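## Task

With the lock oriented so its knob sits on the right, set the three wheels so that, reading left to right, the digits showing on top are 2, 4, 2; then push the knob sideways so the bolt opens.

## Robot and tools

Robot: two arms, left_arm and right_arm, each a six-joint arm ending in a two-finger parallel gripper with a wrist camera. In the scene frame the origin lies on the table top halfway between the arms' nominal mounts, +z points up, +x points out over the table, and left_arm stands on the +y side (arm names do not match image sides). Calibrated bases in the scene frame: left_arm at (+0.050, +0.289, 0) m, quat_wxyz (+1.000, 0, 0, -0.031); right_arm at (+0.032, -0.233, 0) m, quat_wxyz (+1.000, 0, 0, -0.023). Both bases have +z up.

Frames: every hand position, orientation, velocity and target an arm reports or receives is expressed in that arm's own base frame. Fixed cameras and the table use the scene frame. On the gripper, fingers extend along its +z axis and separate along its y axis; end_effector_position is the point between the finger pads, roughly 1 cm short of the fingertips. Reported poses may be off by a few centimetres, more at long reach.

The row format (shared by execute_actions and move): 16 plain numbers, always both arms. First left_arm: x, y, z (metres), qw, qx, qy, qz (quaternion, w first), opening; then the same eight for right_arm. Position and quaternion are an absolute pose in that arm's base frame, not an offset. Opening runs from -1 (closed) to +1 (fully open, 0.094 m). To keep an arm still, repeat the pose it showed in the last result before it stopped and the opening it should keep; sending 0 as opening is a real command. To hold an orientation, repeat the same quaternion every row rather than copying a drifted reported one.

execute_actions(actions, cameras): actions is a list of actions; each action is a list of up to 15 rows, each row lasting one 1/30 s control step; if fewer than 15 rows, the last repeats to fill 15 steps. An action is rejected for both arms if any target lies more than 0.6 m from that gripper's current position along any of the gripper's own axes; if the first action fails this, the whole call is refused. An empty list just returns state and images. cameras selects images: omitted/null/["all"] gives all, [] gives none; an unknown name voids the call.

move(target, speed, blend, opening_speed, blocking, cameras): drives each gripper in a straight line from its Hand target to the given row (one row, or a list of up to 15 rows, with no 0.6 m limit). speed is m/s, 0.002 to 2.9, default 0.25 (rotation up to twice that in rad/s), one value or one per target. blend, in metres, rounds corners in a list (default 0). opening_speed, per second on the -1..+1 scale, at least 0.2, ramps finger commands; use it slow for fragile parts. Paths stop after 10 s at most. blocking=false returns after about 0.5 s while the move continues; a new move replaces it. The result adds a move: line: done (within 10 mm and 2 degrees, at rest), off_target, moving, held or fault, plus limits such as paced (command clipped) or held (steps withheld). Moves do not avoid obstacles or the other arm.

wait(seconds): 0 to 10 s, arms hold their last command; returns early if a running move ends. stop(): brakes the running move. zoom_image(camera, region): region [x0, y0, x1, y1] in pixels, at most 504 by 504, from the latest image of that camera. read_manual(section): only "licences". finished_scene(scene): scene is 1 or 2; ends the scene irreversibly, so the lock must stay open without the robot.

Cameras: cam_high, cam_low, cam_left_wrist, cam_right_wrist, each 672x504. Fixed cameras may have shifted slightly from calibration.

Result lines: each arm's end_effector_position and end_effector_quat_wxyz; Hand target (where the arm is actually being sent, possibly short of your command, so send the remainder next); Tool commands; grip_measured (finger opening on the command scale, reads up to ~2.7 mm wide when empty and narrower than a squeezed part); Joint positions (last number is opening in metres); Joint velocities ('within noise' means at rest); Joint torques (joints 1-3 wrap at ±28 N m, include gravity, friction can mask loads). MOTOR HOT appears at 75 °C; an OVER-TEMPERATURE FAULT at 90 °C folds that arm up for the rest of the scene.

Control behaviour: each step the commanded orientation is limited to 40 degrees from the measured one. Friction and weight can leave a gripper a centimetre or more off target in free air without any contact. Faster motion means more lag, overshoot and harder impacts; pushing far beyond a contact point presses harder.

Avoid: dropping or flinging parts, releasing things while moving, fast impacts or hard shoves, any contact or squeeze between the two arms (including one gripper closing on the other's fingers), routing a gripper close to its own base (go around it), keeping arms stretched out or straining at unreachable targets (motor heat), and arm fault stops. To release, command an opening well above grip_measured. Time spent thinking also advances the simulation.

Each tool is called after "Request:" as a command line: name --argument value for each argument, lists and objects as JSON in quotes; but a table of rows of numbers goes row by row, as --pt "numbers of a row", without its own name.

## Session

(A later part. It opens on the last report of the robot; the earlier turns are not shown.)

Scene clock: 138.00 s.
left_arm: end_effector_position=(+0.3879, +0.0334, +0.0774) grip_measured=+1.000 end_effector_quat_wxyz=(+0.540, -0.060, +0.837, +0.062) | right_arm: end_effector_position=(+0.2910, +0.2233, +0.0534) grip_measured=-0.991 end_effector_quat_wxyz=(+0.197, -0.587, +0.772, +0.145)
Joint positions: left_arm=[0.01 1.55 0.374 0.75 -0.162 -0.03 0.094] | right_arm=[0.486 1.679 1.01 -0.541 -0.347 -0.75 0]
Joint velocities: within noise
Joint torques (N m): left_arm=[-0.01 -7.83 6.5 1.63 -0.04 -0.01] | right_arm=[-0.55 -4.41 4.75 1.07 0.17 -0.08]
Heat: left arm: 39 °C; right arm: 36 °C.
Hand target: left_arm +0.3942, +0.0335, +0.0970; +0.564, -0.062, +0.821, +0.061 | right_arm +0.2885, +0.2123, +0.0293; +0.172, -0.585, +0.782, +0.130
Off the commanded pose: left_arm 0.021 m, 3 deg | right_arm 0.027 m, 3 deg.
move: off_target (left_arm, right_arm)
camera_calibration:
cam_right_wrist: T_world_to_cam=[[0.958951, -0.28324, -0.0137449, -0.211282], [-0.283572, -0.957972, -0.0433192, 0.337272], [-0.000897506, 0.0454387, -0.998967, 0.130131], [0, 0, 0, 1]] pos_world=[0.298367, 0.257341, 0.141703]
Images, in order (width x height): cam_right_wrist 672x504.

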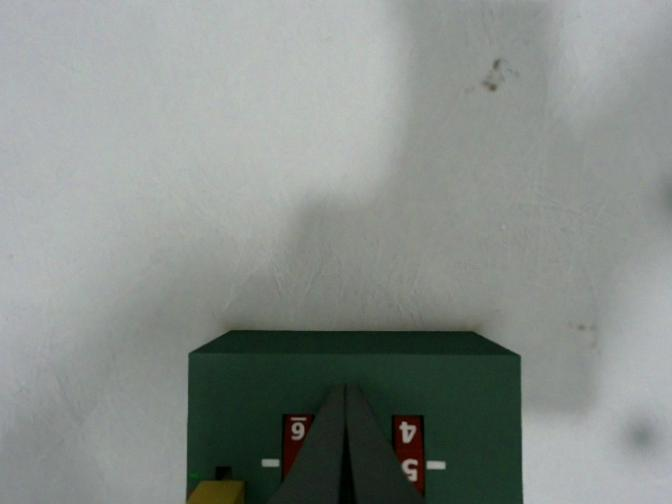

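Request:
move --pt "0.3945 0.0335 0.0972 0.564 -0.062 0.822 0.061 1 0.282 0.185 0.03 0.173 -0.585 0.782 0.130 -1" --speed 0.06 --cameras '["cam_right_wrist"]'

Request:
move --pt "0.3945 0.0335 0.0972 0.564 -0.062 0.822 0.061 1 0.277 0.165 0.03 0.173 -0.585 0.782 0.130 -1" --speed 0.06 --cameras '["cam_right_wrist"]'

Scene clock: 143.87 s.
left_arm: end_effector_position=(+0.3879, +0.0334, +0.0774) grip_measured=+1.000 end_effector_quat_wxyz=(+0.540, -0.060, +0.837, +0.062) | right_arm: end_effector_position=(+0.2906, +0.2210, +0.0530) grip_measured=-0.991 end_effector_quat_wxyz=(+0.226, -0.599, +0.748, +0.173)
Joint positions: left_arm=[0.01 1.55 0.374 0.75 -0.162 -0.03 0.094] | right_arm=[0.438 1.663 0.953 -0.471 -0.439 -0.824 0]
Joint velocities: within noise
Joint torques (N m): left_arm=[-0.03 -7.87 6.48 1.64 -0.04 0] | right_arm=[-2.3 -8.34 4.22 0.07 0.87 -0.01]
Heat: left arm: 40 °C; right arm: 35 °C.
Hand target: left_arm +0.3942, +0.0335, +0.0970; +0.564, -0.062, +0.821, +0.061 | right_arm +0.2807, +0.1870, +0.0314; +0.173, -0.586, +0.780, +0.132
Off the commanded pose: left_arm 0.021 m, 3 deg | right_arm 0.044 m, 9 deg.
move: off_target (left_arm, right_arm)
camera_calibration:
cam_right_wrist: T_world_to_cam=[[0.972098, -0.234338, -0.0105798, -0.226356], [-0.233775, -0.964064, -0.126209, 0.326201], [0.0193761, 0.125161, -0.991947, 0.105983], [0, 0, 0, 1]] pos_world=[0.294244, 0.24817, 0.143904]
Images, in order (width x height): cam_right_wrist 672x504.

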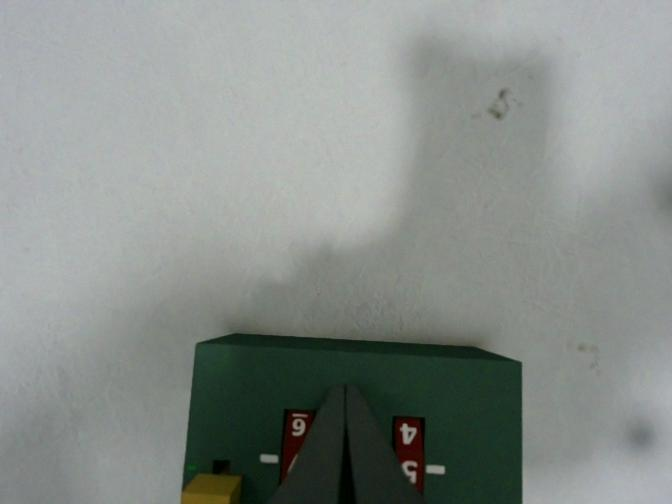

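Scene clock: 144.90 s.
left_arm: end_effector_position=(+0.3879, +0.0334, +0.0774) grip_measured=+1.000 end_effector_quat_wxyz=(+0.540, -0.060, +0.837, +0.062) | right_arm: end_effector_position=(+0.2923, +0.1953, +0.0527) grip_measured=-0.991 end_effector_quat_wxyz=(+0.232, -0.594, +0.752, +0.163)
Joint positions: left_arm=[0.01 1.55 0.374 0.75 -0.162 -0.03 0.094] | right_arm=[0.365 1.622 0.91 -0.483 -0.446 -0.886 0]
Joint velocities: within noise
Joint torques (N m): left_arm=[0.01 -7.86 6.46 1.64 -0.04 -0.01] | right_arm=[-1.39 -7.72 4.34 -0.05 0.75 -0.03]
Heat: left arm: 40 °C; right arm: 35 °C.
Hand target: left_arm +0.3942, +0.0335, +0.0970; +0.564, -0.062, +0.821, +0.061 | right_arm +0.2763, +0.1667, +0.0314; +0.174, -0.586, +0.780, +0.132
Off the commanded pose: left_arm 0.021 m, 3 deg | right_arm 0.041 m, 9 deg.
move: off_target (left_arm, right_arm)
camera_calibration:
cam_right_wrist: T_world_to_cam=[[0.967681, -0.252054, 0.00793294, -0.230294], [-0.249205, -0.960611, -0.122981, 0.305546], [0.0386184, 0.117029, -0.992377, 0.104882], [0, 0, 0, 1]] pos_world=[0.294944, 0.223189, 0.143486]
Images, in order (width x height): cam_right_wrist 672x504.

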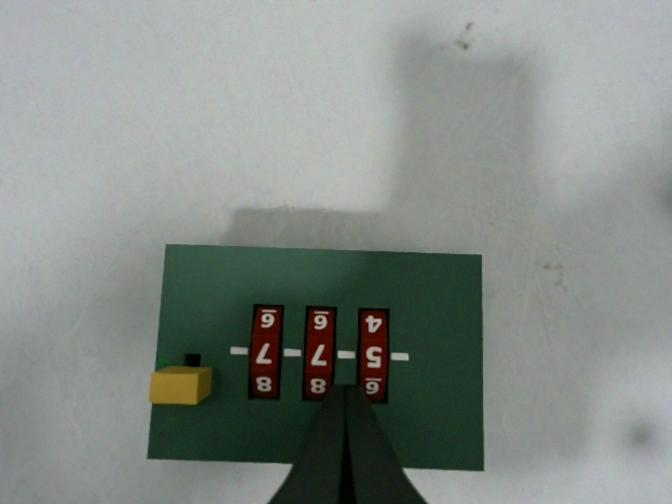

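Request:
move --pt "0.3945 0.0335 0.0972 0.564 -0.062 0.822 0.061 1 0.286 0.195 0.075 0.1 -0.592 0.795 0.07 -1" --pt "0.3945 0.0335 0.0972 0.564 -0.062 0.822 0.061 1 0.288 0.2095 0.075 0 -0.599 0.801 0 -0.83" --pt "0.3945 0.0335 0.0972 0.564 -0.062 0.822 0.061 1 0.288 0.2095 0.055 0 -0.599 0.801 0 -0.83" --speed 0.08 --cameras '["cam_right_wrist"]'

Request:
zoom_image --camera "cam_right_wrist" --region '[240, 300, 450, 440]'

Scene clock: 157.83 s.
left_arm: end_effector_position=(+0.3879, +0.0334, +0.0774) grip_measured=+1.000 end_effector_quat_wxyz=(+0.540, -0.060, +0.837, +0.062) | right_arm: end_effector_position=(+0.2886, +0.2085, +0.0651) grip_measured=-0.833 end_effector_quat_wxyz=(+0.008, -0.598, +0.801, +0.002)
Joint positions: left_arm=[0.01 1.55 0.374 0.75 -0.162 -0.03 0.094] | right_arm=[0.62 1.902 1.443 -1.095 -0.005 -0.662 0.008]
Joint velocities: within noise
Joint torques (N m): left_arm=[-0.01 -7.86 6.49 1.63 -0.04 0] | right_arm=[0.4 -8.24 6.31 0.32 0.05 0.07]
Heat: left arm: 40 °C; right arm: 35 °C.
Hand target: left_arm +0.3942, +0.0335, +0.0970; +0.564, -0.062, +0.821, +0.061 | right_arm +0.2878, +0.2092, +0.0551; +0.000, -0.599, +0.801, +0.000
Off the commanded pose: left_arm 0.021 m, 3 deg | right_arm 0.010 m, 1 deg.
move: off_target (left_arm)
camera_calibration:
cam_right_wrist: T_world_to_cam=[[0.952239, -0.305295, -0.00602484, -0.207025], [-0.274387, -0.864157, 0.421835, 0.270414], [-0.13399, -0.400034, -0.906653, 0.267745], [0, 0, 0, 1]] pos_world=[0.307211, 0.277583, 0.127434]
Images, in order (width x height): cam_right_wrist 672x504.

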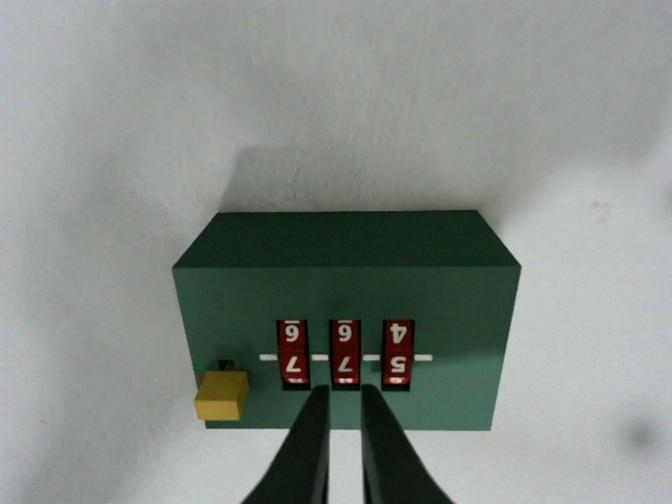

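Scaled by 2.400 from the camera's 672x504 image, which has a finer 960x720 frame.

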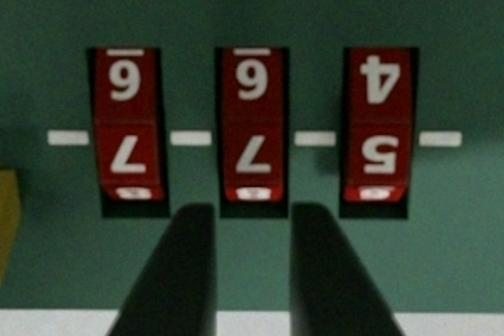

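Request:
move --pt "0.3945 0.0335 0.0972 0.564 -0.062 0.822 0.061 1 0.2895 0.2135 0.052 0 -0.599 0.801 0 -0.805" --speed 0.05 --cameras '["cam_right_wrist"]'

Request:
zoom_image --camera "cam_right_wrist" --region '[240, 300, 450, 440]'

Scene clock: 165.90 s.
left_arm: end_effector_position=(+0.3879, +0.0334, +0.0774) grip_measured=+1.000 end_effector_quat_wxyz=(+0.540, -0.060, +0.837, +0.062) | right_arm: end_effector_position=(+0.2882, +0.2104, +0.0601) grip_measured=-0.808 end_effector_quat_wxyz=(+0.004, -0.598, +0.801, +0.002)
Joint positions: left_arm=[0.01 1.55 0.374 0.75 -0.162 -0.03 0.094] | right_arm=[0.625 1.917 1.443 -1.089 -0.005 -0.657 0.009]
Joint velocities: within noise
Joint torques (N m): left_arm=[0.01 -7.86 6.49 1.64 -0.04 0] | right_arm=[0.54 -8.53 7.12 0.3 0.04 0.07]
Heat: left arm: 40 °C; right arm: 35 °C.
Hand target: left_arm +0.3942, +0.0335, +0.0970; +0.564, -0.062, +0.821, +0.061 | right_arm +0.2893, +0.2134, +0.0521; +0.000, -0.599, +0.801, +0.000
Off the commanded pose: left_arm 0.021 m, 3 deg | right_arm 0.009 m, 1 deg.
move: off_target (left_arm)
camera_calibration:
cam_right_wrist: T_world_to_cam=[[0.95193, -0.306117, -0.0110272, -0.205452], [-0.272195, -0.86186, 0.427911, 0.272536], [-0.140494, -0.404339, -0.903754, 0.266582], [0, 0, 0, 1]] pos_world=[0.307213, 0.279785, 0.122038]
Images, in order (width x height): cam_right_wrist 672x504.

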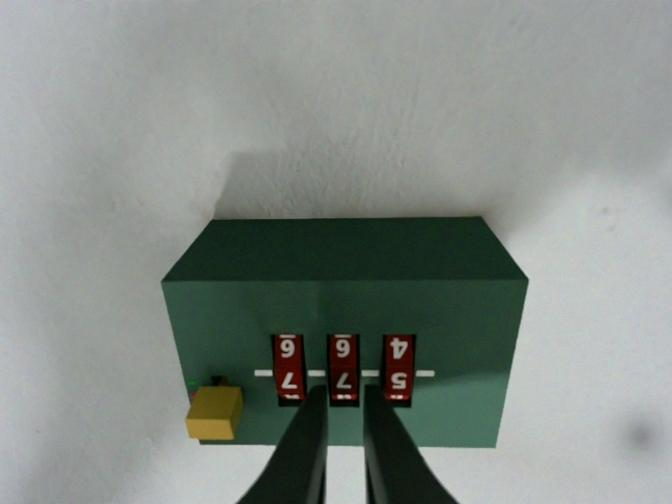

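Scaled by 2.400 from the camera's 672x504 image, which has a finer 960x720 frame.

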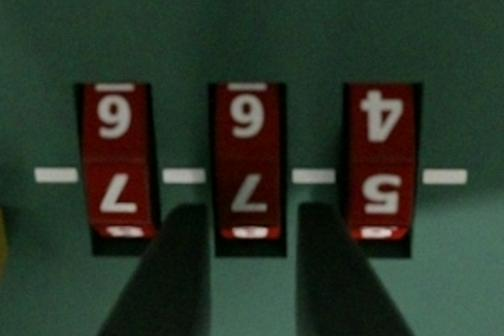

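Request:
move --pt "0.3945 0.0335 0.0972 0.564 -0.062 0.822 0.061 1 0.2893 0.2155 0.0435 0 -0.599 0.801 0 -0.805" --speed 0.03 --cameras '["cam_right_wrist"]'

Request:
zoom_image --camera "cam_right_wrist" --region '[240, 300, 450, 440]'

Scene clock: 168.53 s.
left_arm: end_effector_position=(+0.3879, +0.0334, +0.0774) grip_measured=+1.000 end_effector_quat_wxyz=(+0.540, -0.060, +0.837, +0.062) | right_arm: end_effector_position=(+0.2906, +0.2141, +0.0556) grip_measured=-0.808 end_effector_quat_wxyz=(+0.009, -0.598, +0.801, +0.002)
Joint positions: left_arm=[0.01 1.55 0.374 0.75 -0.162 -0.03 0.094] | right_arm=[0.63 1.927 1.438 -1.063 -0.004 -0.652 0.009]
Joint velocities: within noise
Joint torques (N m): left_arm=[-0.01 -7.87 6.5 1.64 -0.04 0] | right_arm=[0.55 -8.17 6.06 0.36 0.02 0.06]
Heat: left arm: 40 °C; right arm: 35 °C.
Hand target: left_arm +0.3942, +0.0335, +0.0970; +0.564, -0.062, +0.821, +0.061 | right_arm +0.2890, +0.2152, +0.0437; +0.000, -0.599, +0.801, +0.000
Off the commanded pose: left_arm 0.021 m, 3 deg | right_arm 0.012 m, 1 deg.
move: off_target (left_arm, right_arm)
camera_calibration:
cam_right_wrist: T_world_to_cam=[[0.952116, -0.305712, -0.00388656, -0.207277], [-0.275784, -0.864257, 0.420716, 0.280333], [-0.131977, -0.399499, -0.907184, 0.261004], [0, 0, 0, 1]] pos_world=[0.30911, 0.283184, 0.118032]
Images, in order (width x height): cam_right_wrist 672x504.

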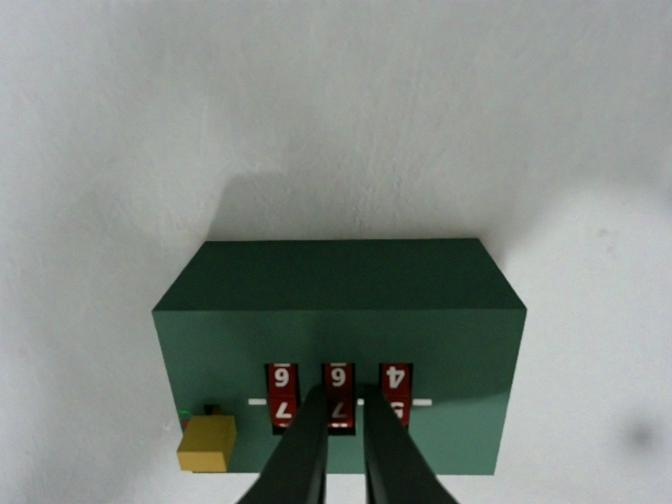

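Scaled by 2.400 from the camera's 672x504 image, which has a finer 960x720 frame.

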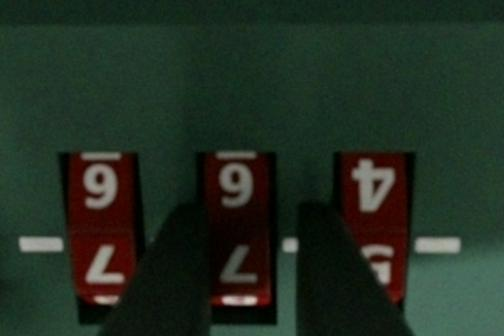

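Request:
move --pt "0.3945 0.0335 0.0972 0.564 -0.062 0.822 0.061 1 0.2868 0.2145 0.052 0 -0.599 0.801 0 -0.805" --pt "0.3945 0.0335 0.0972 0.564 -0.062 0.822 0.061 1 0.2868 0.2145 0.0425 0 -0.599 0.801 0 -0.805" --speed 0.03 --cameras '["cam_right_wrist"]'

Request:
zoom_image --camera "cam_right_wrist" --region '[240, 320, 450, 460]'

Scene clock: 172.73 s.
left_arm: end_effector_position=(+0.3879, +0.0334, +0.0774) grip_measured=+1.000 end_effector_quat_wxyz=(+0.540, -0.060, +0.837, +0.062) | right_arm: end_effector_position=(+0.2905, +0.2140, +0.0550) grip_measured=-0.808 end_effector_quat_wxyz=(+0.009, -0.597, +0.802, +0.002)
Joint positions: left_arm=[0.01 1.55 0.374 0.75 -0.162 -0.03 0.094] | right_arm=[0.63 1.927 1.436 -1.061 -0.004 -0.65 0.009]
Joint velocities: within noise
Joint torques (N m): left_arm=[0.01 -7.84 6.49 1.63 -0.05 0] | right_arm=[0.69 -8.83 5.03 0.41 0.02 0.07]
Heat: left arm: 40 °C; right arm: 35 °C.
Hand target: left_arm +0.3942, +0.0335, +0.0970; +0.564, -0.062, +0.821, +0.061 | right_arm +0.2865, +0.2142, +0.0427; +0.000, -0.599, +0.801, +0.000
Off the commanded pose: left_arm 0.021 m, 3 deg | right_arm 0.013 m, 1 deg.
move: off_target (left_arm, right_arm)
camera_calibration:
cam_right_wrist: T_world_to_cam=[[0.951396, -0.307944, -0.00397958, -0.20654], [-0.277783, -0.863647, 0.420655, 0.280939], [-0.132975, -0.399104, -0.907212, 0.260725], [0, 0, 0, 1]] pos_world=[0.309212, 0.283086, 0.117532]
Images, in order (width x height): cam_right_wrist 672x504.

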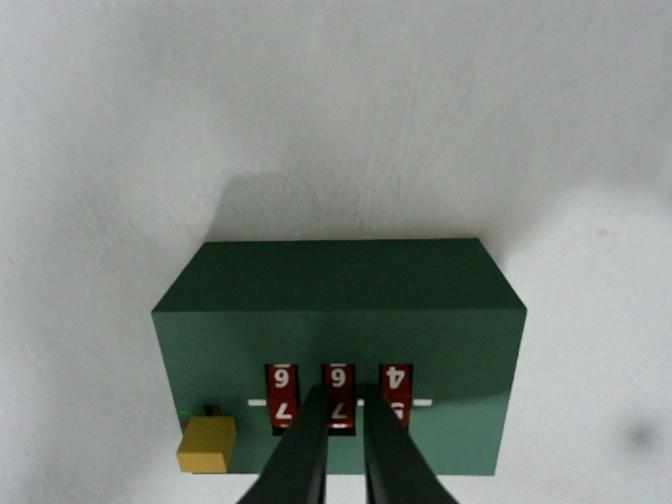

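Scaled by 2.400 from the camera's 672x504 image, which has a finer 960x720 frame.

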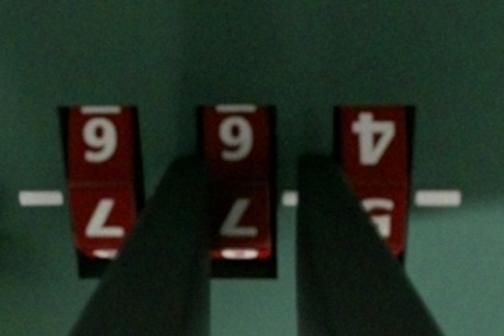

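Request:
move --pt "0.3945 0.0335 0.0972 0.564 -0.062 0.822 0.061 1 0.2855 0.214 0.062 0 -0.599 0.801 0 -0.805" --pt "0.3945 0.0335 0.0972 0.564 -0.062 0.822 0.061 1 0.2850 0.214 0.050 0 -0.599 0.801 0 -0.805" --speed 0.05 --cameras '["cam_right_wrist"]'

Request:
zoom_image --camera "cam_right_wrist" --region '[240, 320, 450, 460]'

Scene clock: 175.93 s.
left_arm: end_effector_position=(+0.3879, +0.0334, +0.0774) grip_measured=+1.000 end_effector_quat_wxyz=(+0.540, -0.060, +0.837, +0.062) | right_arm: end_effector_position=(+0.2873, +0.2122, +0.0545) grip_measured=-0.808 end_effector_quat_wxyz=(+0.002, -0.597, +0.802, +0.002)
Joint positions: left_arm=[0.01 1.55 0.374 0.75 -0.162 -0.03 0.094] | right_arm=[0.632 1.927 1.434 -1.074 -0.003 -0.648 0.009]
Joint velocities: within noise
Joint torques (N m): left_arm=[0.01 -7.86 6.5 1.64 -0.05 0] | right_arm=[0.68 -10.04 6.11 0.22 0.02 0.06]
Heat: left arm: 40 °C; right arm: 35 °C.
Hand target: left_arm +0.3942, +0.0335, +0.0970; +0.564, -0.062, +0.821, +0.061 | right_arm +0.2850, +0.2139, +0.0500; +0.000, -0.599, +0.801, +0.000
Off the commanded pose: left_arm 0.021 m, 3 deg | right_arm 0.005 m, 0 deg.
move: off_target (left_arm)
camera_calibration:
cam_right_wrist: T_world_to_cam=[[0.951202, -0.308341, -0.0118293, -0.203392], [-0.273282, -0.859612, 0.431722, 0.275882], [-0.143286, -0.407422, -0.901929, 0.263488], [0, 0, 0, 1]] pos_world=[0.306614, 0.281788, 0.116138]
Images, in order (width x height): cam_right_wrist 672x504.

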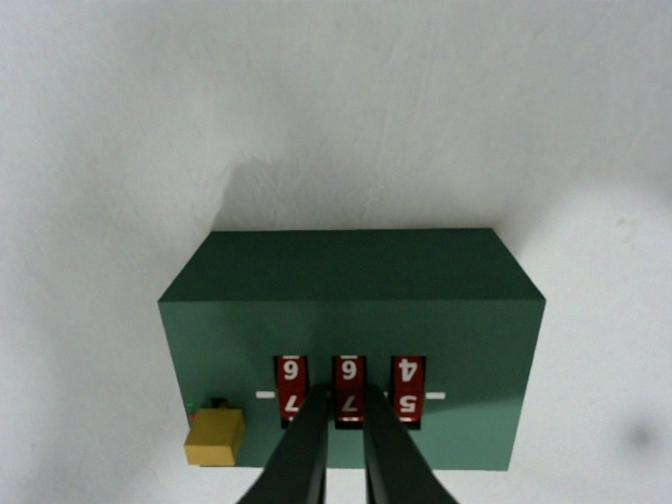

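Scaled by 2.400 from the camera's 672x504 image, which has a finer 960x720 frame.

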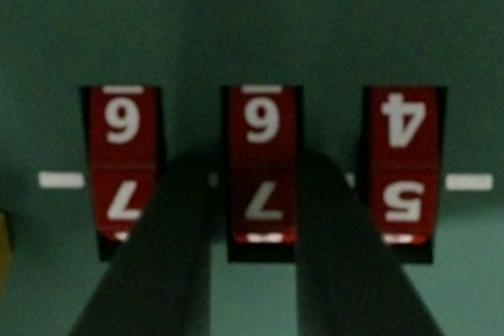

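Request:
move --pt "0.3945 0.0335 0.0972 0.564 -0.062 0.822 0.061 1 0.2865 0.2140 0.050 0 -0.599 0.801 0 -0.805" --pt "0.3945 0.0335 0.0972 0.564 -0.062 0.822 0.061 1 0.2865 0.214 0.0425 0 -0.599 0.801 0 -0.805" --speed 0.03 --cameras '["cam_right_wrist"]'

Request:
zoom_image --camera "cam_right_wrist" --region '[240, 320, 450, 460]'

Scene clock: 178.83 s.
left_arm: end_effector_position=(+0.3879, +0.0334, +0.0774) grip_measured=+1.000 end_effector_quat_wxyz=(+0.540, -0.060, +0.837, +0.062) | right_arm: end_effector_position=(+0.2879, +0.2127, +0.0536) grip_measured=-0.808 end_effector_quat_wxyz=(+0.004, -0.597, +0.802, +0.002)
Joint positions: left_arm=[0.01 1.55 0.374 0.75 -0.162 -0.03 0.094] | right_arm=[0.632 1.927 1.43 -1.066 -0.003 -0.648 0.009]
Joint velocities: within noise
Joint torques (N m): left_arm=[0.02 -7.84 6.49 1.64 -0.04 -0.01] | right_arm=[0.54 -8.94 5.2 0.45 0.03 0.06]
Heat: left arm: 40 °C; right arm: 35 °C.
Hand target: left_arm +0.3942, +0.0335, +0.0970; +0.564, -0.062, +0.821, +0.061 | right_arm +0.2863, +0.2138, +0.0427; +0.000, -0.599, +0.801, +0.000
Off the commanded pose: left_arm 0.021 m, 3 deg | right_arm 0.011 m, 1 deg.
move: off_target (left_arm, right_arm)
camera_calibration:
cam_right_wrist: T_world_to_cam=[[0.951112, -0.308704, -0.00936187, -0.203937], [-0.275098, -0.860572, 0.428646, 0.277762], [-0.140381, -0.405115, -0.903424, 0.261679], [0, 0, 0, 1]] pos_world=[0.307114, 0.282088, 0.115436]
Images, in order (width x height): cam_right_wrist 672x504.

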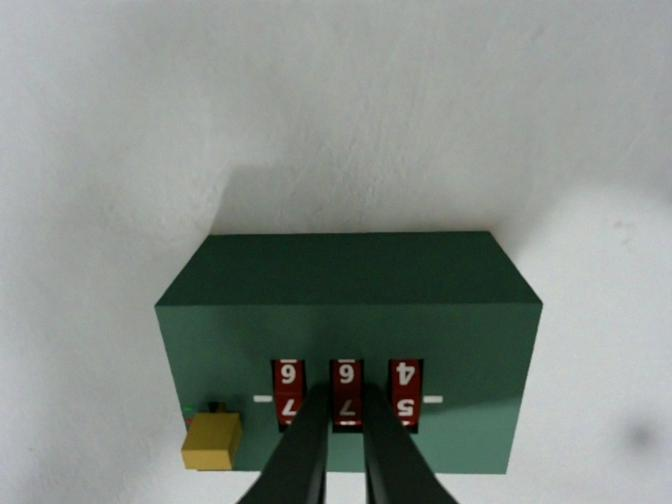

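Scaled by 2.400 from the camera's 672x504 image, which has a finer 960x720 frame.

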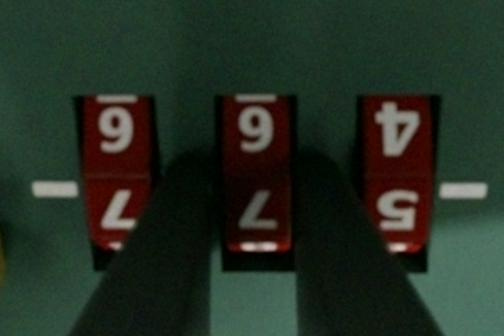

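Request:
move --pt "0.3945 0.0335 0.0972 0.564 -0.062 0.822 0.061 1 0.2868 0.2140 0.037 0 -0.599 0.801 0 -0.805" --speed 0.03 --cameras '["cam_right_wrist"]'

Request:
zoom_image --camera "cam_right_wrist" --region '[240, 320, 450, 460]'

Scene clock: 181.87 s.
left_arm: end_effector_position=(+0.3879, +0.0334, +0.0774) grip_measured=+1.000 end_effector_quat_wxyz=(+0.540, -0.060, +0.837, +0.062) | right_arm: end_effector_position=(+0.2879, +0.2127, +0.0532) grip_measured=-0.808 end_effector_quat_wxyz=(+0.004, -0.597, +0.802, +0.002)
Joint positions: left_arm=[0.01 1.55 0.374 0.75 -0.162 -0.03 0.094] | right_arm=[0.632 1.927 1.429 -1.064 -0.003 -0.648 0.009]
Joint velocities: within noise
Joint torques (N m): left_arm=[0.01 -7.83 6.5 1.64 -0.04 0] | right_arm=[0.5 -8.46 4.26 0.66 0.03 0.03]
Heat: left arm: 40 °C; right arm: 35 °C.
Hand target: left_arm +0.3942, +0.0335, +0.0970; +0.564, -0.062, +0.821, +0.061 | right_arm +0.2863, +0.2136, +0.0375; +0.000, -0.599, +0.801, +0.000
Off the commanded pose: left_arm 0.021 m, 3 deg | right_arm 0.016 m, 1 deg.
move: off_target (left_arm, right_arm)
camera_calibration:
cam_right_wrist: T_world_to_cam=[[0.951127, -0.308666, -0.00913265, -0.203982], [-0.275198, -0.860674, 0.428377, 0.277981], [-0.140086, -0.404928, -0.903554, 0.261279], [0, 0, 0, 1]] pos_world=[0.307114, 0.282088, 0.115136]
Images, in order (width x height): cam_right_wrist 672x504.

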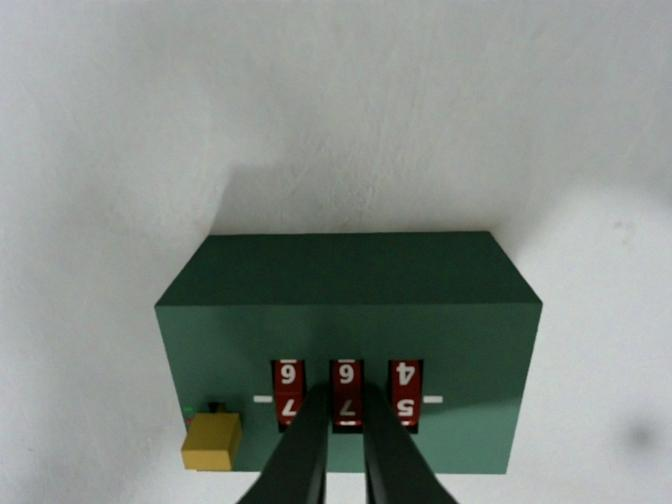

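Scaled by 2.400 from the camera's 672x504 image, which has a finer 960x720 frame.

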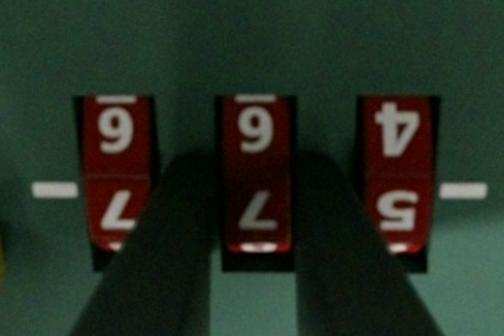

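Request:
move --pt "0.3945 0.0335 0.0972 0.564 -0.062 0.822 0.061 1 0.2868 0.2140 0.042 0 -0.599 0.801 0 -0.92" --speed 0.03 --opening_speed 0.2 --cameras '["cam_right_wrist"]'

Request:
zoom_image --camera "cam_right_wrist" --region '[240, 320, 450, 460]'

Scene clock: 186.40 s.
left_arm: end_effector_position=(+0.3879, +0.0334, +0.0774) grip_measured=+1.000 end_effector_quat_wxyz=(+0.540, -0.060, +0.837, +0.062) | right_arm: end_effector_position=(+0.2886, +0.2124, +0.0532) grip_measured=-0.917 end_effector_quat_wxyz=(+0.005, -0.597, +0.802, +0.000)
Joint positions: left_arm=[0.01 1.55 0.374 0.75 -0.162 -0.03 0.094] | right_arm=[0.632 1.927 1.429 -1.062 0 -0.648 0.004]
Joint velocities: within noise
Joint torques (N m): left_arm=[0.01 -7.84 6.5 1.64 -0.04 0] | right_arm=[0.42 -8.84 5.33 0.43 -0.02 0.04]
Heat: left arm: 40 °C; right arm: 35 °C.
Hand target: left_arm +0.3942, +0.0335, +0.0970; +0.564, -0.062, +0.821, +0.061 | right_arm +0.2866, +0.2138, +0.0422; +0.000, -0.599, +0.801, +0.000
Off the commanded pose: left_arm 0.021 m, 3 deg | right_arm 0.011 m, 1 deg.
move: off_target (left_arm, right_arm)
camera_calibration:
cam_right_wrist: T_world_to_cam=[[0.951142, -0.308704, -0.00551718, -0.204834], [-0.276603, -0.859902, 0.429021, 0.278104], [-0.137185, -0.406533, -0.903278, 0.260689], [0, 0, 0, 1]] pos_world=[0.307513, 0.281888, 0.115032]
Images, in order (width x height): cam_right_wrist 672x504.

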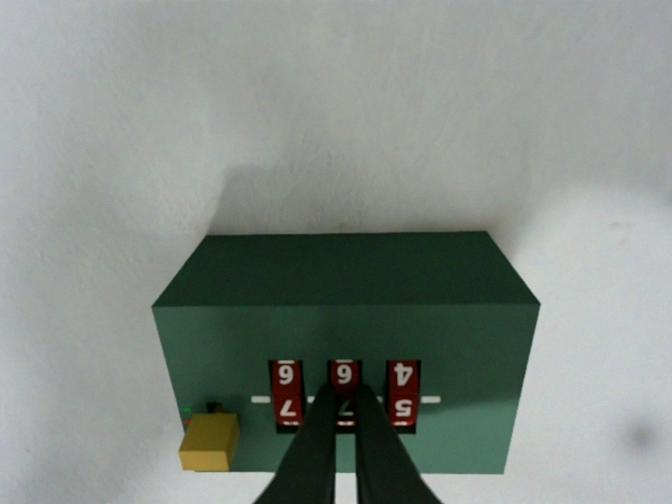

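Scaled by 2.400 from the camera's 672x504 image, which has a finer 960x720 frame.

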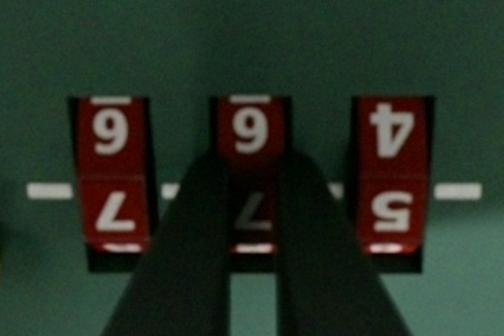

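Request:
move --pt "0.3945 0.0335 0.0972 0.564 -0.062 0.822 0.061 1 0.286 0.212 0.032 0 -0.599 0.801 0 -0.92" --pt "0.3945 0.0335 0.0972 0.564 -0.062 0.822 0.061 1 0.278 0.185 0.032 0 -0.599 0.801 0 -0.92" --speed 0.06 --cameras '["cam_right_wrist"]'

Request:
zoom_image --camera "cam_right_wrist" --region '[240, 300, 450, 440]'

Scene clock: 190.67 s.
left_arm: end_effector_position=(+0.3879, +0.0334, +0.0774) grip_measured=+1.000 end_effector_quat_wxyz=(+0.540, -0.060, +0.837, +0.062) | right_arm: end_effector_position=(+0.2887, +0.2095, +0.0528) grip_measured=-0.919 end_effector_quat_wxyz=(+0.046, -0.603, +0.796, +0.018)
Joint positions: left_arm=[0.01 1.55 0.374 0.75 -0.162 -0.03 0.094] | right_arm=[0.605 1.85 1.319 -0.949 -0.039 -0.689 0.004]
Joint velocities: within noise
Joint torques (N m): left_arm=[0.02 -7.87 6.48 1.64 -0.04 0] | right_arm=[-1.57 -7.97 3.23 0.01 0.38 -0.09]
Heat: left arm: 40 °C; right arm: 35 °C.
Hand target: left_arm +0.3942, +0.0335, +0.0970; +0.564, -0.062, +0.821, +0.061 | right_arm +0.2773, +0.1858, +0.0337; +0.000, -0.600, +0.800, +0.001
Off the commanded pose: left_arm 0.021 m, 3 deg | right_arm 0.034 m, 6 deg.
move: off_target (left_arm, right_arm)
camera_calibration:
cam_right_wrist: T_world_to_cam=[[0.955921, -0.293322, 0.0133142, -0.211468], [-0.279363, -0.894599, 0.348783, 0.288151], [-0.0903947, -0.337128, -0.937109, 0.232861], [0, 0, 0, 1]] pos_world=[0.303695, 0.274256, 0.120529]
Images, in order (width x height): cam_right_wrist 672x504.

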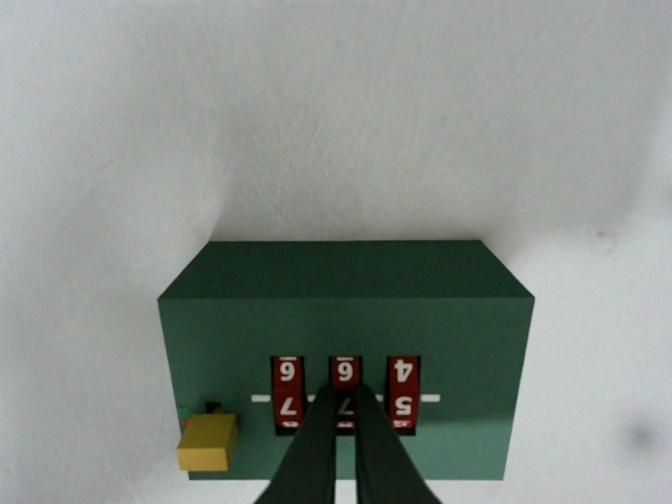

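Scaled by 2.400 from the camera's 672x504 image, which has a finer 960x720 frame.

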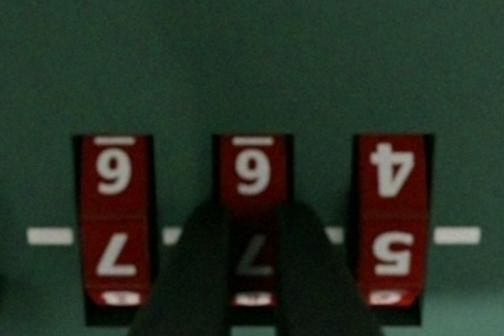

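Request:
move --pt "0.3945 0.0335 0.0972 0.564 -0.062 0.822 0.061 1 0.275 0.170 0.034 0 -0.599 0.801 0 -0.92" --speed 0.06 --cameras '["cam_right_wrist"]'

Request:
zoom_image --camera "cam_right_wrist" --region '[240, 300, 450, 440]'

Scene clock: 194.23 s.
left_arm: end_effector_position=(+0.3879, +0.0334, +0.0774) grip_measured=+1.000 end_effector_quat_wxyz=(+0.540, -0.060, +0.837, +0.062) | right_arm: end_effector_position=(+0.2880, +0.2081, +0.0527) grip_measured=-0.920 end_effector_quat_wxyz=(+0.061, -0.608, +0.791, +0.036)
Joint positions: left_arm=[0.01 1.55 0.374 0.75 -0.162 -0.03 0.094] | right_arm=[0.583 1.822 1.278 -0.91 -0.08 -0.723 0.004]
Joint velocities: within noise
Joint torques (N m): left_arm=[0.01 -7.86 6.49 1.64 -0.04 0] | right_arm=[-2.15 -8.59 3.23 -0.38 0.72 -0.06]
Heat: left arm: 40 °C; right arm: 35 °C.
Hand target: left_arm +0.3942, +0.0335, +0.0970; +0.564, -0.062, +0.821, +0.061 | right_arm +0.2743, +0.1722, +0.0361; +0.000, -0.601, +0.800, +0.002
Off the commanded pose: left_arm 0.021 m, 3 deg | right_arm 0.044 m, 8 deg.
move: off_target (left_arm, right_arm)
camera_calibration:
cam_right_wrist: T_world_to_cam=[[0.96043, -0.278508, 0.00282027, -0.215044], [-0.266014, -0.914252, 0.305582, 0.289249], [-0.0825285, -0.29424, -0.952162, 0.221843], [0, 0, 0, 1]] pos_world=[0.301787, 0.26983, 0.123447]
Images, in order (width x height): cam_right_wrist 672x504.

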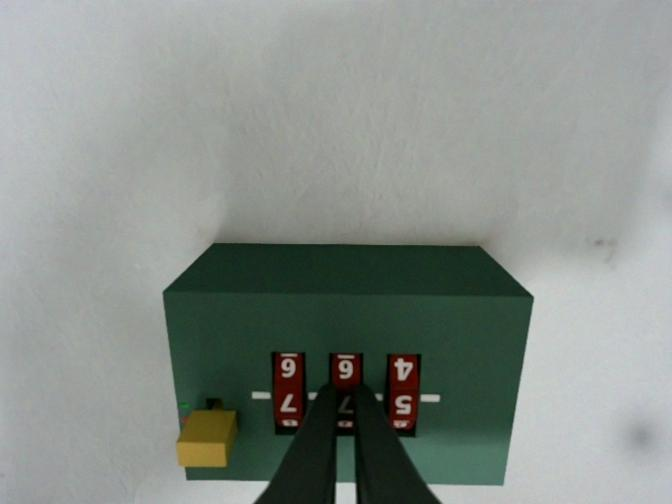

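Scaled by 2.400 from the camera's 672x504 image, which has a finer 960x720 frame.

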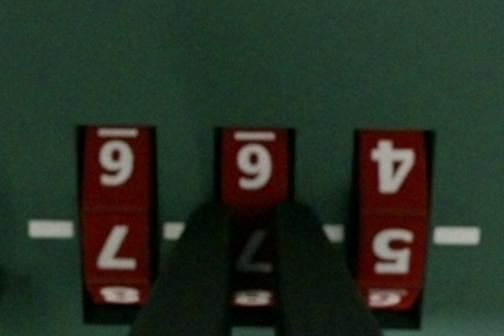

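Request:
move --pt "0.3945 0.0335 0.0972 0.564 -0.062 0.822 0.061 1 0.284 0.205 0.062 0 -0.599 0.801 0 -0.92" --pt "0.3945 0.0335 0.0972 0.564 -0.062 0.822 0.061 1 0.2850 0.213 0.062 0 -0.599 0.801 0 -0.812" --pt "0.3945 0.0335 0.0972 0.564 -0.062 0.822 0.061 1 0.2850 0.213 0.052 0 -0.599 0.801 0 -0.812" --speed 0.05 --cameras '["cam_right_wrist"]'

Request:
zoom_image --camera "cam_right_wrist" --region '[240, 320, 450, 460]'

Scene clock: 202.93 s.
left_arm: end_effector_position=(+0.3879, +0.0334, +0.0774) grip_measured=+1.000 end_effector_quat_wxyz=(+0.540, -0.060, +0.837, +0.062) | right_arm: end_effector_position=(+0.2847, +0.2096, +0.0589) grip_measured=-0.815 end_effector_quat_wxyz=(+0.003, -0.598, +0.802, +0.000)
Joint positions: left_arm=[0.01 1.55 0.374 0.75 -0.162 -0.03 0.094] | right_arm=[0.631 1.909 1.427 -1.084 -0.001 -0.65 0.009]
Joint velocities: within noise
Joint torques (N m): left_arm=[-0.01 -7.87 6.49 1.65 -0.05 0] | right_arm=[0.55 -8.66 6.9 0.21 0 0.1]
Heat: left arm: 40 °C; right arm: 35 °C.
Hand target: left_arm +0.3942, +0.0335, +0.0971; +0.564, -0.062, +0.821, +0.061 | right_arm +0.2849, +0.2129, +0.0522; +0.000, -0.599, +0.801, +0.000
Off the commanded pose: left_arm 0.021 m, 3 deg | right_arm 0.008 m, 0 deg.
move: off_target (left_arm)
camera_calibration:
cam_right_wrist: T_world_to_cam=[[0.951681, -0.306949, -0.00927777, -0.202289], [-0.27302, -0.859543, 0.432024, 0.270976], [-0.140584, -0.408616, -0.901814, 0.265443], [0, 0, 0, 1]] pos_world=[0.303813, 0.279287, 0.120435]
Images, in order (width x height): cam_right_wrist 672x504.

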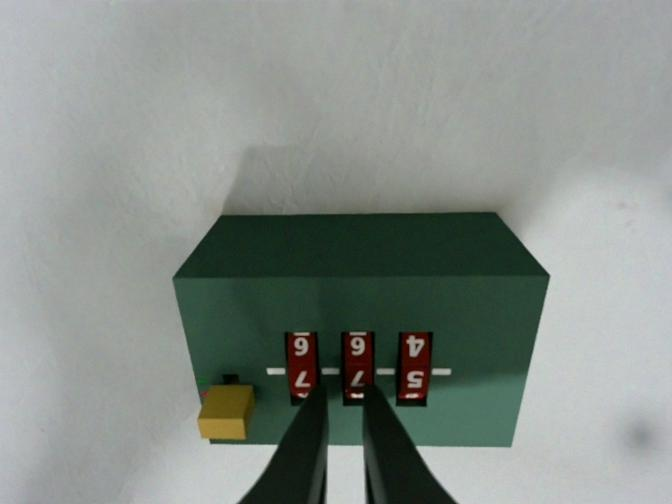

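Scaled by 2.400 from the camera's 672x504 image, which has a finer 960x720 frame.

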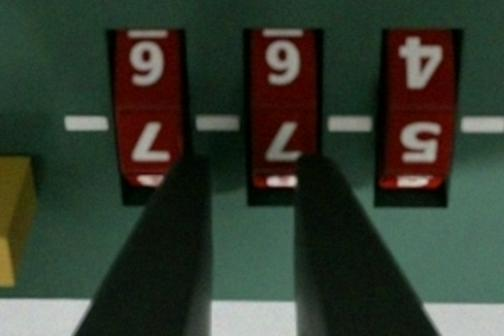

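Request:
move --pt "0.3945 0.0335 0.0972 0.564 -0.062 0.822 0.061 1 0.2880 0.214 0.050 0 -0.599 0.801 0 -0.812" --pt "0.3945 0.0335 0.0972 0.564 -0.062 0.822 0.061 1 0.2878 0.214 0.042 0 -0.599 0.801 0 -0.812" --speed 0.04 --cameras '["cam_right_wrist"]'

Request:
zoom_image --camera "cam_right_wrist" --region '[240, 320, 450, 460]'

Scene clock: 208.53 s.
left_arm: end_effector_position=(+0.3879, +0.0334, +0.0774) grip_measured=+1.000 end_effector_quat_wxyz=(+0.540, -0.060, +0.837, +0.062) | right_arm: end_effector_position=(+0.2895, +0.2131, +0.0548) grip_measured=-0.815 end_effector_quat_wxyz=(+0.012, -0.598, +0.802, +0.000)
Joint positions: left_arm=[0.01 1.55 0.374 0.75 -0.162 -0.03 0.094] | right_arm=[0.631 1.918 1.422 -1.052 -0.001 -0.65 0.009]
Joint velocities: within noise
Joint torques (N m): left_arm=[0.01 -7.84 6.49 1.63 -0.04 0] | right_arm=[0.35 -7.83 6.17 0.32 0.02 0.05]
Heat: left arm: 41 °C; right arm: 35 °C.
Hand target: left_arm +0.3942, +0.0335, +0.0971; +0.564, -0.062, +0.821, +0.061 | right_arm +0.2875, +0.2137, +0.0423; +0.000, -0.599, +0.801, +0.000
Off the commanded pose: left_arm 0.021 m, 3 deg | right_arm 0.013 m, 1 deg.
move: off_target (left_arm, right_arm)
camera_calibration:
cam_right_wrist: T_world_to_cam=[[0.951771, -0.306808, 0.0012363, -0.206468], [-0.279077, -0.864055, 0.418958, 0.280456], [-0.127472, -0.399097, -0.908005, 0.258337], [0, 0, 0, 1]] pos_world=[0.30771, 0.282085, 0.117328]
Images, in order (width x height): cam_right_wrist 672x504.

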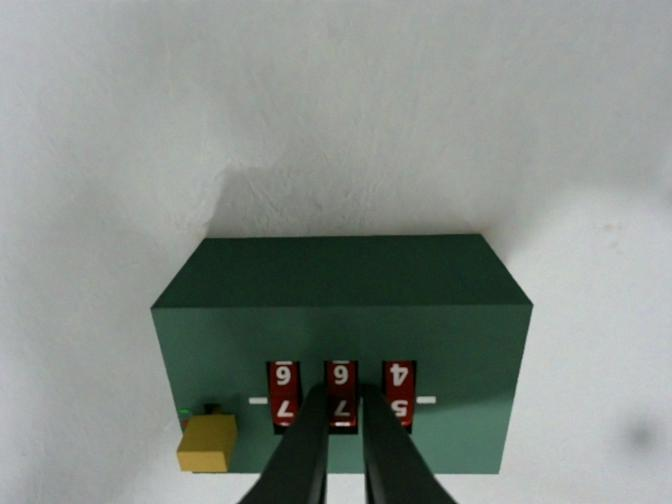

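Scaled by 2.400 from the camera's 672x504 image, which has a finer 960x720 frame.

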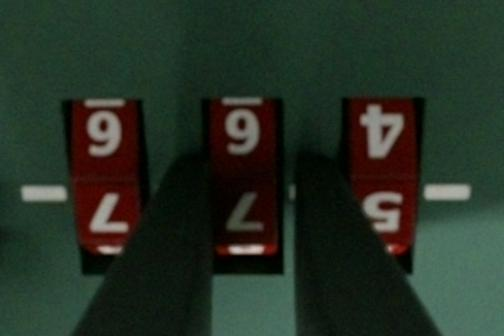

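Request:
move --pt "0.3945 0.0335 0.0972 0.564 -0.062 0.822 0.061 1 0.2862 0.214 0.049 0 -0.599 0.801 0 -0.812" --pt "0.3945 0.0335 0.0972 0.564 -0.062 0.822 0.061 1 0.2862 0.214 0.042 0 -0.599 0.801 0 -0.812" --speed 0.04 --cameras '["cam_right_wrist"]'

Request:
zoom_image --camera "cam_right_wrist" --region '[240, 320, 450, 460]'

Scene clock: 212.67 s.
left_arm: end_effector_position=(+0.3879, +0.0334, +0.0774) grip_measured=+1.000 end_effector_quat_wxyz=(+0.540, -0.060, +0.837, +0.062) | right_arm: end_effector_position=(+0.2892, +0.2129, +0.0540) grip_measured=-0.815 end_effector_quat_wxyz=(+0.011, -0.598, +0.802, +0.000)
Joint positions: left_arm=[0.01 1.55 0.374 0.75 -0.162 -0.03 0.094] | right_arm=[0.631 1.918 1.419 -1.049 -0.001 -0.65 0.009]
Joint velocities: within noise
Joint torques (N m): left_arm=[-0.01 -7.84 6.48 1.64 -0.05 0] | right_arm=[0.55 -8.36 5.96 0.32 0.02 0.08]
Heat: left arm: 41 °C; right arm: 35 °C.
Hand target: left_arm +0.3942, +0.0335, +0.0971; +0.564, -0.062, +0.821, +0.061 | right_arm +0.2859, +0.2138, +0.0423; +0.000, -0.599, +0.801, +0.000
Off the commanded pose: left_arm 0.021 m, 3 deg | right_arm 0.012 m, 1 deg.
move: off_target (left_arm, right_arm)
camera_calibration:
cam_right_wrist: T_world_to_cam=[[0.95176, -0.306842, 0.00100616, -0.206268], [-0.278972, -0.863938, 0.419267, 0.280548], [-0.12778, -0.399323, -0.907862, 0.257687], [0, 0, 0, 1]] pos_world=[0.30751, 0.281985, 0.116528]
Images, in order (width x height): cam_right_wrist 672x504.

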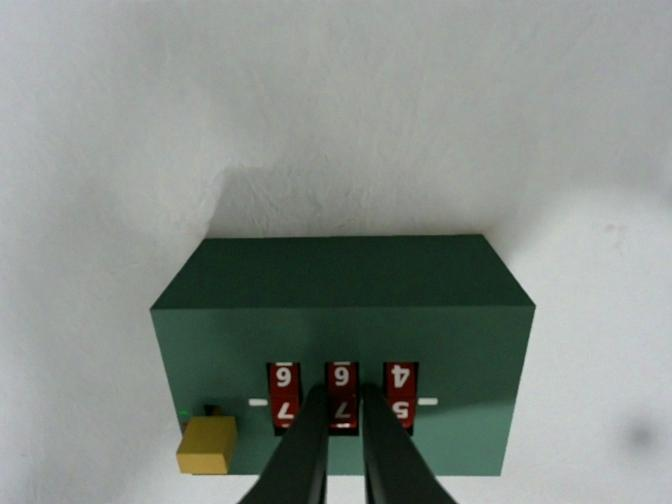

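Scaled by 2.400 from the camera's 672x504 image, which has a finer 960x720 frame.

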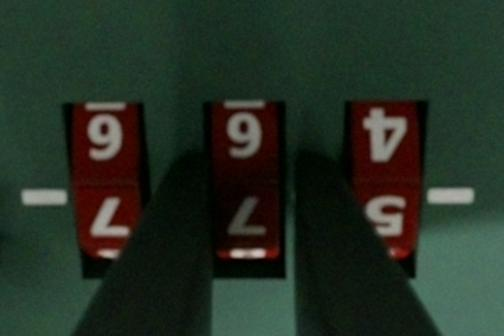

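Request:
move --pt "0.3945 0.0335 0.0972 0.564 -0.062 0.822 0.061 1 0.2850 0.214 0.063 0 -0.599 0.801 0 -0.812" --pt "0.3945 0.0335 0.0972 0.564 -0.062 0.822 0.061 1 0.2850 0.214 0.050 0 -0.599 0.801 0 -0.812" --pt "0.3945 0.0335 0.0972 0.564 -0.062 0.822 0.061 1 0.2873 0.214 0.050 0 -0.599 0.801 0 -0.812" --pt "0.3945 0.0335 0.0972 0.564 -0.062 0.822 0.061 1 0.2873 0.214 0.039 0 -0.599 0.801 0 -0.812" --speed 0.04 --cameras '["cam_right_wrist"]'

Request:
zoom_image --camera "cam_right_wrist" --region '[240, 320, 450, 460]'

Scene clock: 218.23 s.
left_arm: end_effector_position=(+0.3879, +0.0334, +0.0774) grip_measured=+1.000 end_effector_quat_wxyz=(+0.540, -0.060, +0.837, +0.062) | right_arm: end_effector_position=(+0.2878, +0.2128, +0.0553) grip_measured=-0.815 end_effector_quat_wxyz=(+0.008, -0.598, +0.801, +0.000)
Joint positions: left_arm=[0.01 1.55 0.374 0.75 -0.162 -0.03 0.094] | right_arm=[0.634 1.918 1.425 -1.061 0 -0.648 0.009]
Joint velocities: within noise
Joint torques (N m): left_arm=[-0.01 -7.86 6.49 1.64 -0.05 0] | right_arm=[0.21 -7.76 5.11 0.55 -0.01 0.04]
Heat: left arm: 41 °C; right arm: 35 °C.
Hand target: left_arm +0.3942, +0.0335, +0.0971; +0.564, -0.062, +0.821, +0.061 | right_arm +0.2868, +0.2136, +0.0395; +0.000, -0.599, +0.801, +0.000
Off the commanded pose: left_arm 0.021 m, 3 deg | right_arm 0.016 m, 1 deg.
move: off_target (left_arm, right_arm)
camera_calibration:
cam_right_wrist: T_world_to_cam=[[0.951967, -0.306197, -0.00170625, -0.204993], [-0.276584, -0.862264, 0.424268, 0.278217], [-0.131381, -0.403417, -0.905535, 0.260418], [0, 0, 0, 1]] pos_world=[0.30631, 0.282185, 0.117429]
Images, in order (width x height): cam_right_wrist 672x504.

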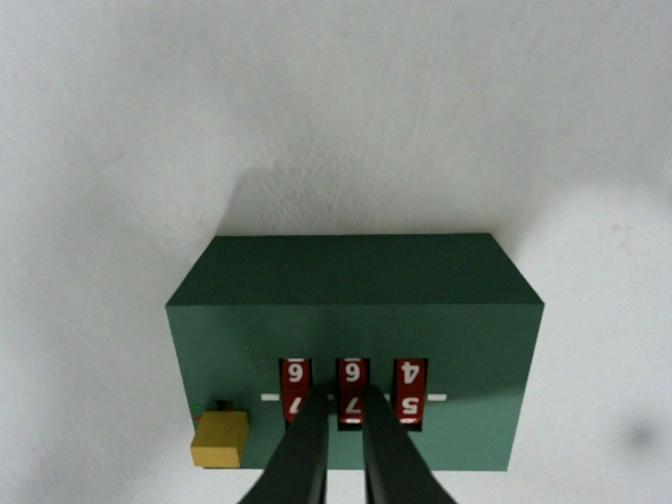

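Scaled by 2.400 from the camera's 672x504 image, which has a finer 960x720 frame.

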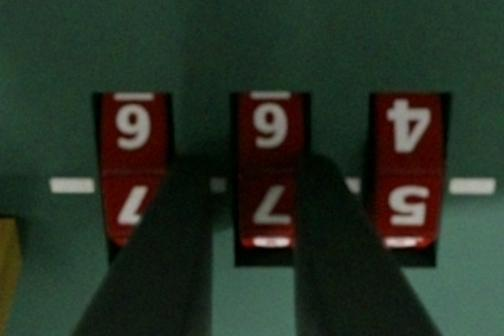

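Request:
move --pt "0.3945 0.0335 0.0972 0.564 -0.062 0.822 0.061 1 0.2885 0.2137 0.048 0 -0.599 0.801 0 -0.812" --pt "0.3945 0.0335 0.0972 0.564 -0.062 0.822 0.061 1 0.2895 0.2135 0.040 0 -0.599 0.801 0 -0.812" --speed 0.02 --cameras '["cam_right_wrist"]'

Request:
zoom_image --camera "cam_right_wrist" --region '[240, 320, 450, 460]'

Scene clock: 222.40 s.
left_arm: end_effector_position=(+0.3879, +0.0334, +0.0774) grip_measured=+1.000 end_effector_quat_wxyz=(+0.540, -0.060, +0.837, +0.062) | right_arm: end_effector_position=(+0.2877, +0.2128, +0.0553) grip_measured=-0.815 end_effector_quat_wxyz=(+0.008, -0.598, +0.801, +0.000)
Joint positions: left_arm=[0.01 1.55 0.374 0.75 -0.162 -0.03 0.094] | right_arm=[0.634 1.918 1.425 -1.061 0 -0.648 0.009]
Joint velocities: within noise
Joint torques (N m): left_arm=[0.01 -7.84 6.48 1.64 -0.04 0] | right_arm=[-0.09 -7.36 5.93 0.49 -0.02 -0.02]
Heat: left arm: 41 °C; right arm: 35 °C.
Hand target: left_arm +0.3942, +0.0335, +0.0971; +0.564, -0.062, +0.821, +0.061 | right_arm +0.2890, +0.2131, +0.0404; +0.000, -0.599, +0.801, +0.000
Off the commanded pose: left_arm 0.021 m, 3 deg | right_arm 0.015 m, 1 deg.
move: off_target (left_arm, right_arm)
camera_calibration:
cam_right_wrist: T_world_to_cam=[[0.951981, -0.30615, -0.00197722, -0.204883], [-0.276387, -0.862175, 0.424576, 0.278068], [-0.131689, -0.403642, -0.90539, 0.260546], [0, 0, 0, 1]] pos_world=[0.30621, 0.282185, 0.11743]
Images, in order (width x height): cam_right_wrist 672x504.

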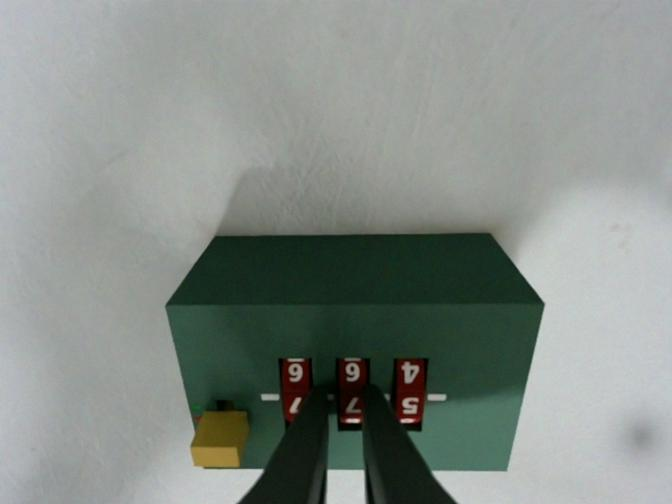

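Scaled by 2.400 from the camera's 672x504 image, which has a finer 960x720 frame.

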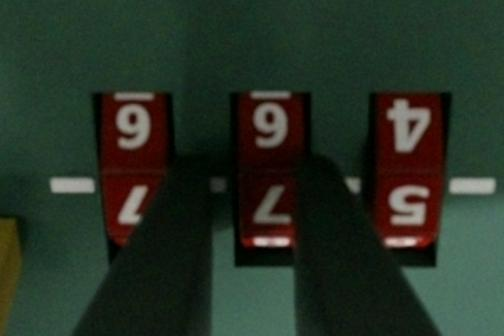

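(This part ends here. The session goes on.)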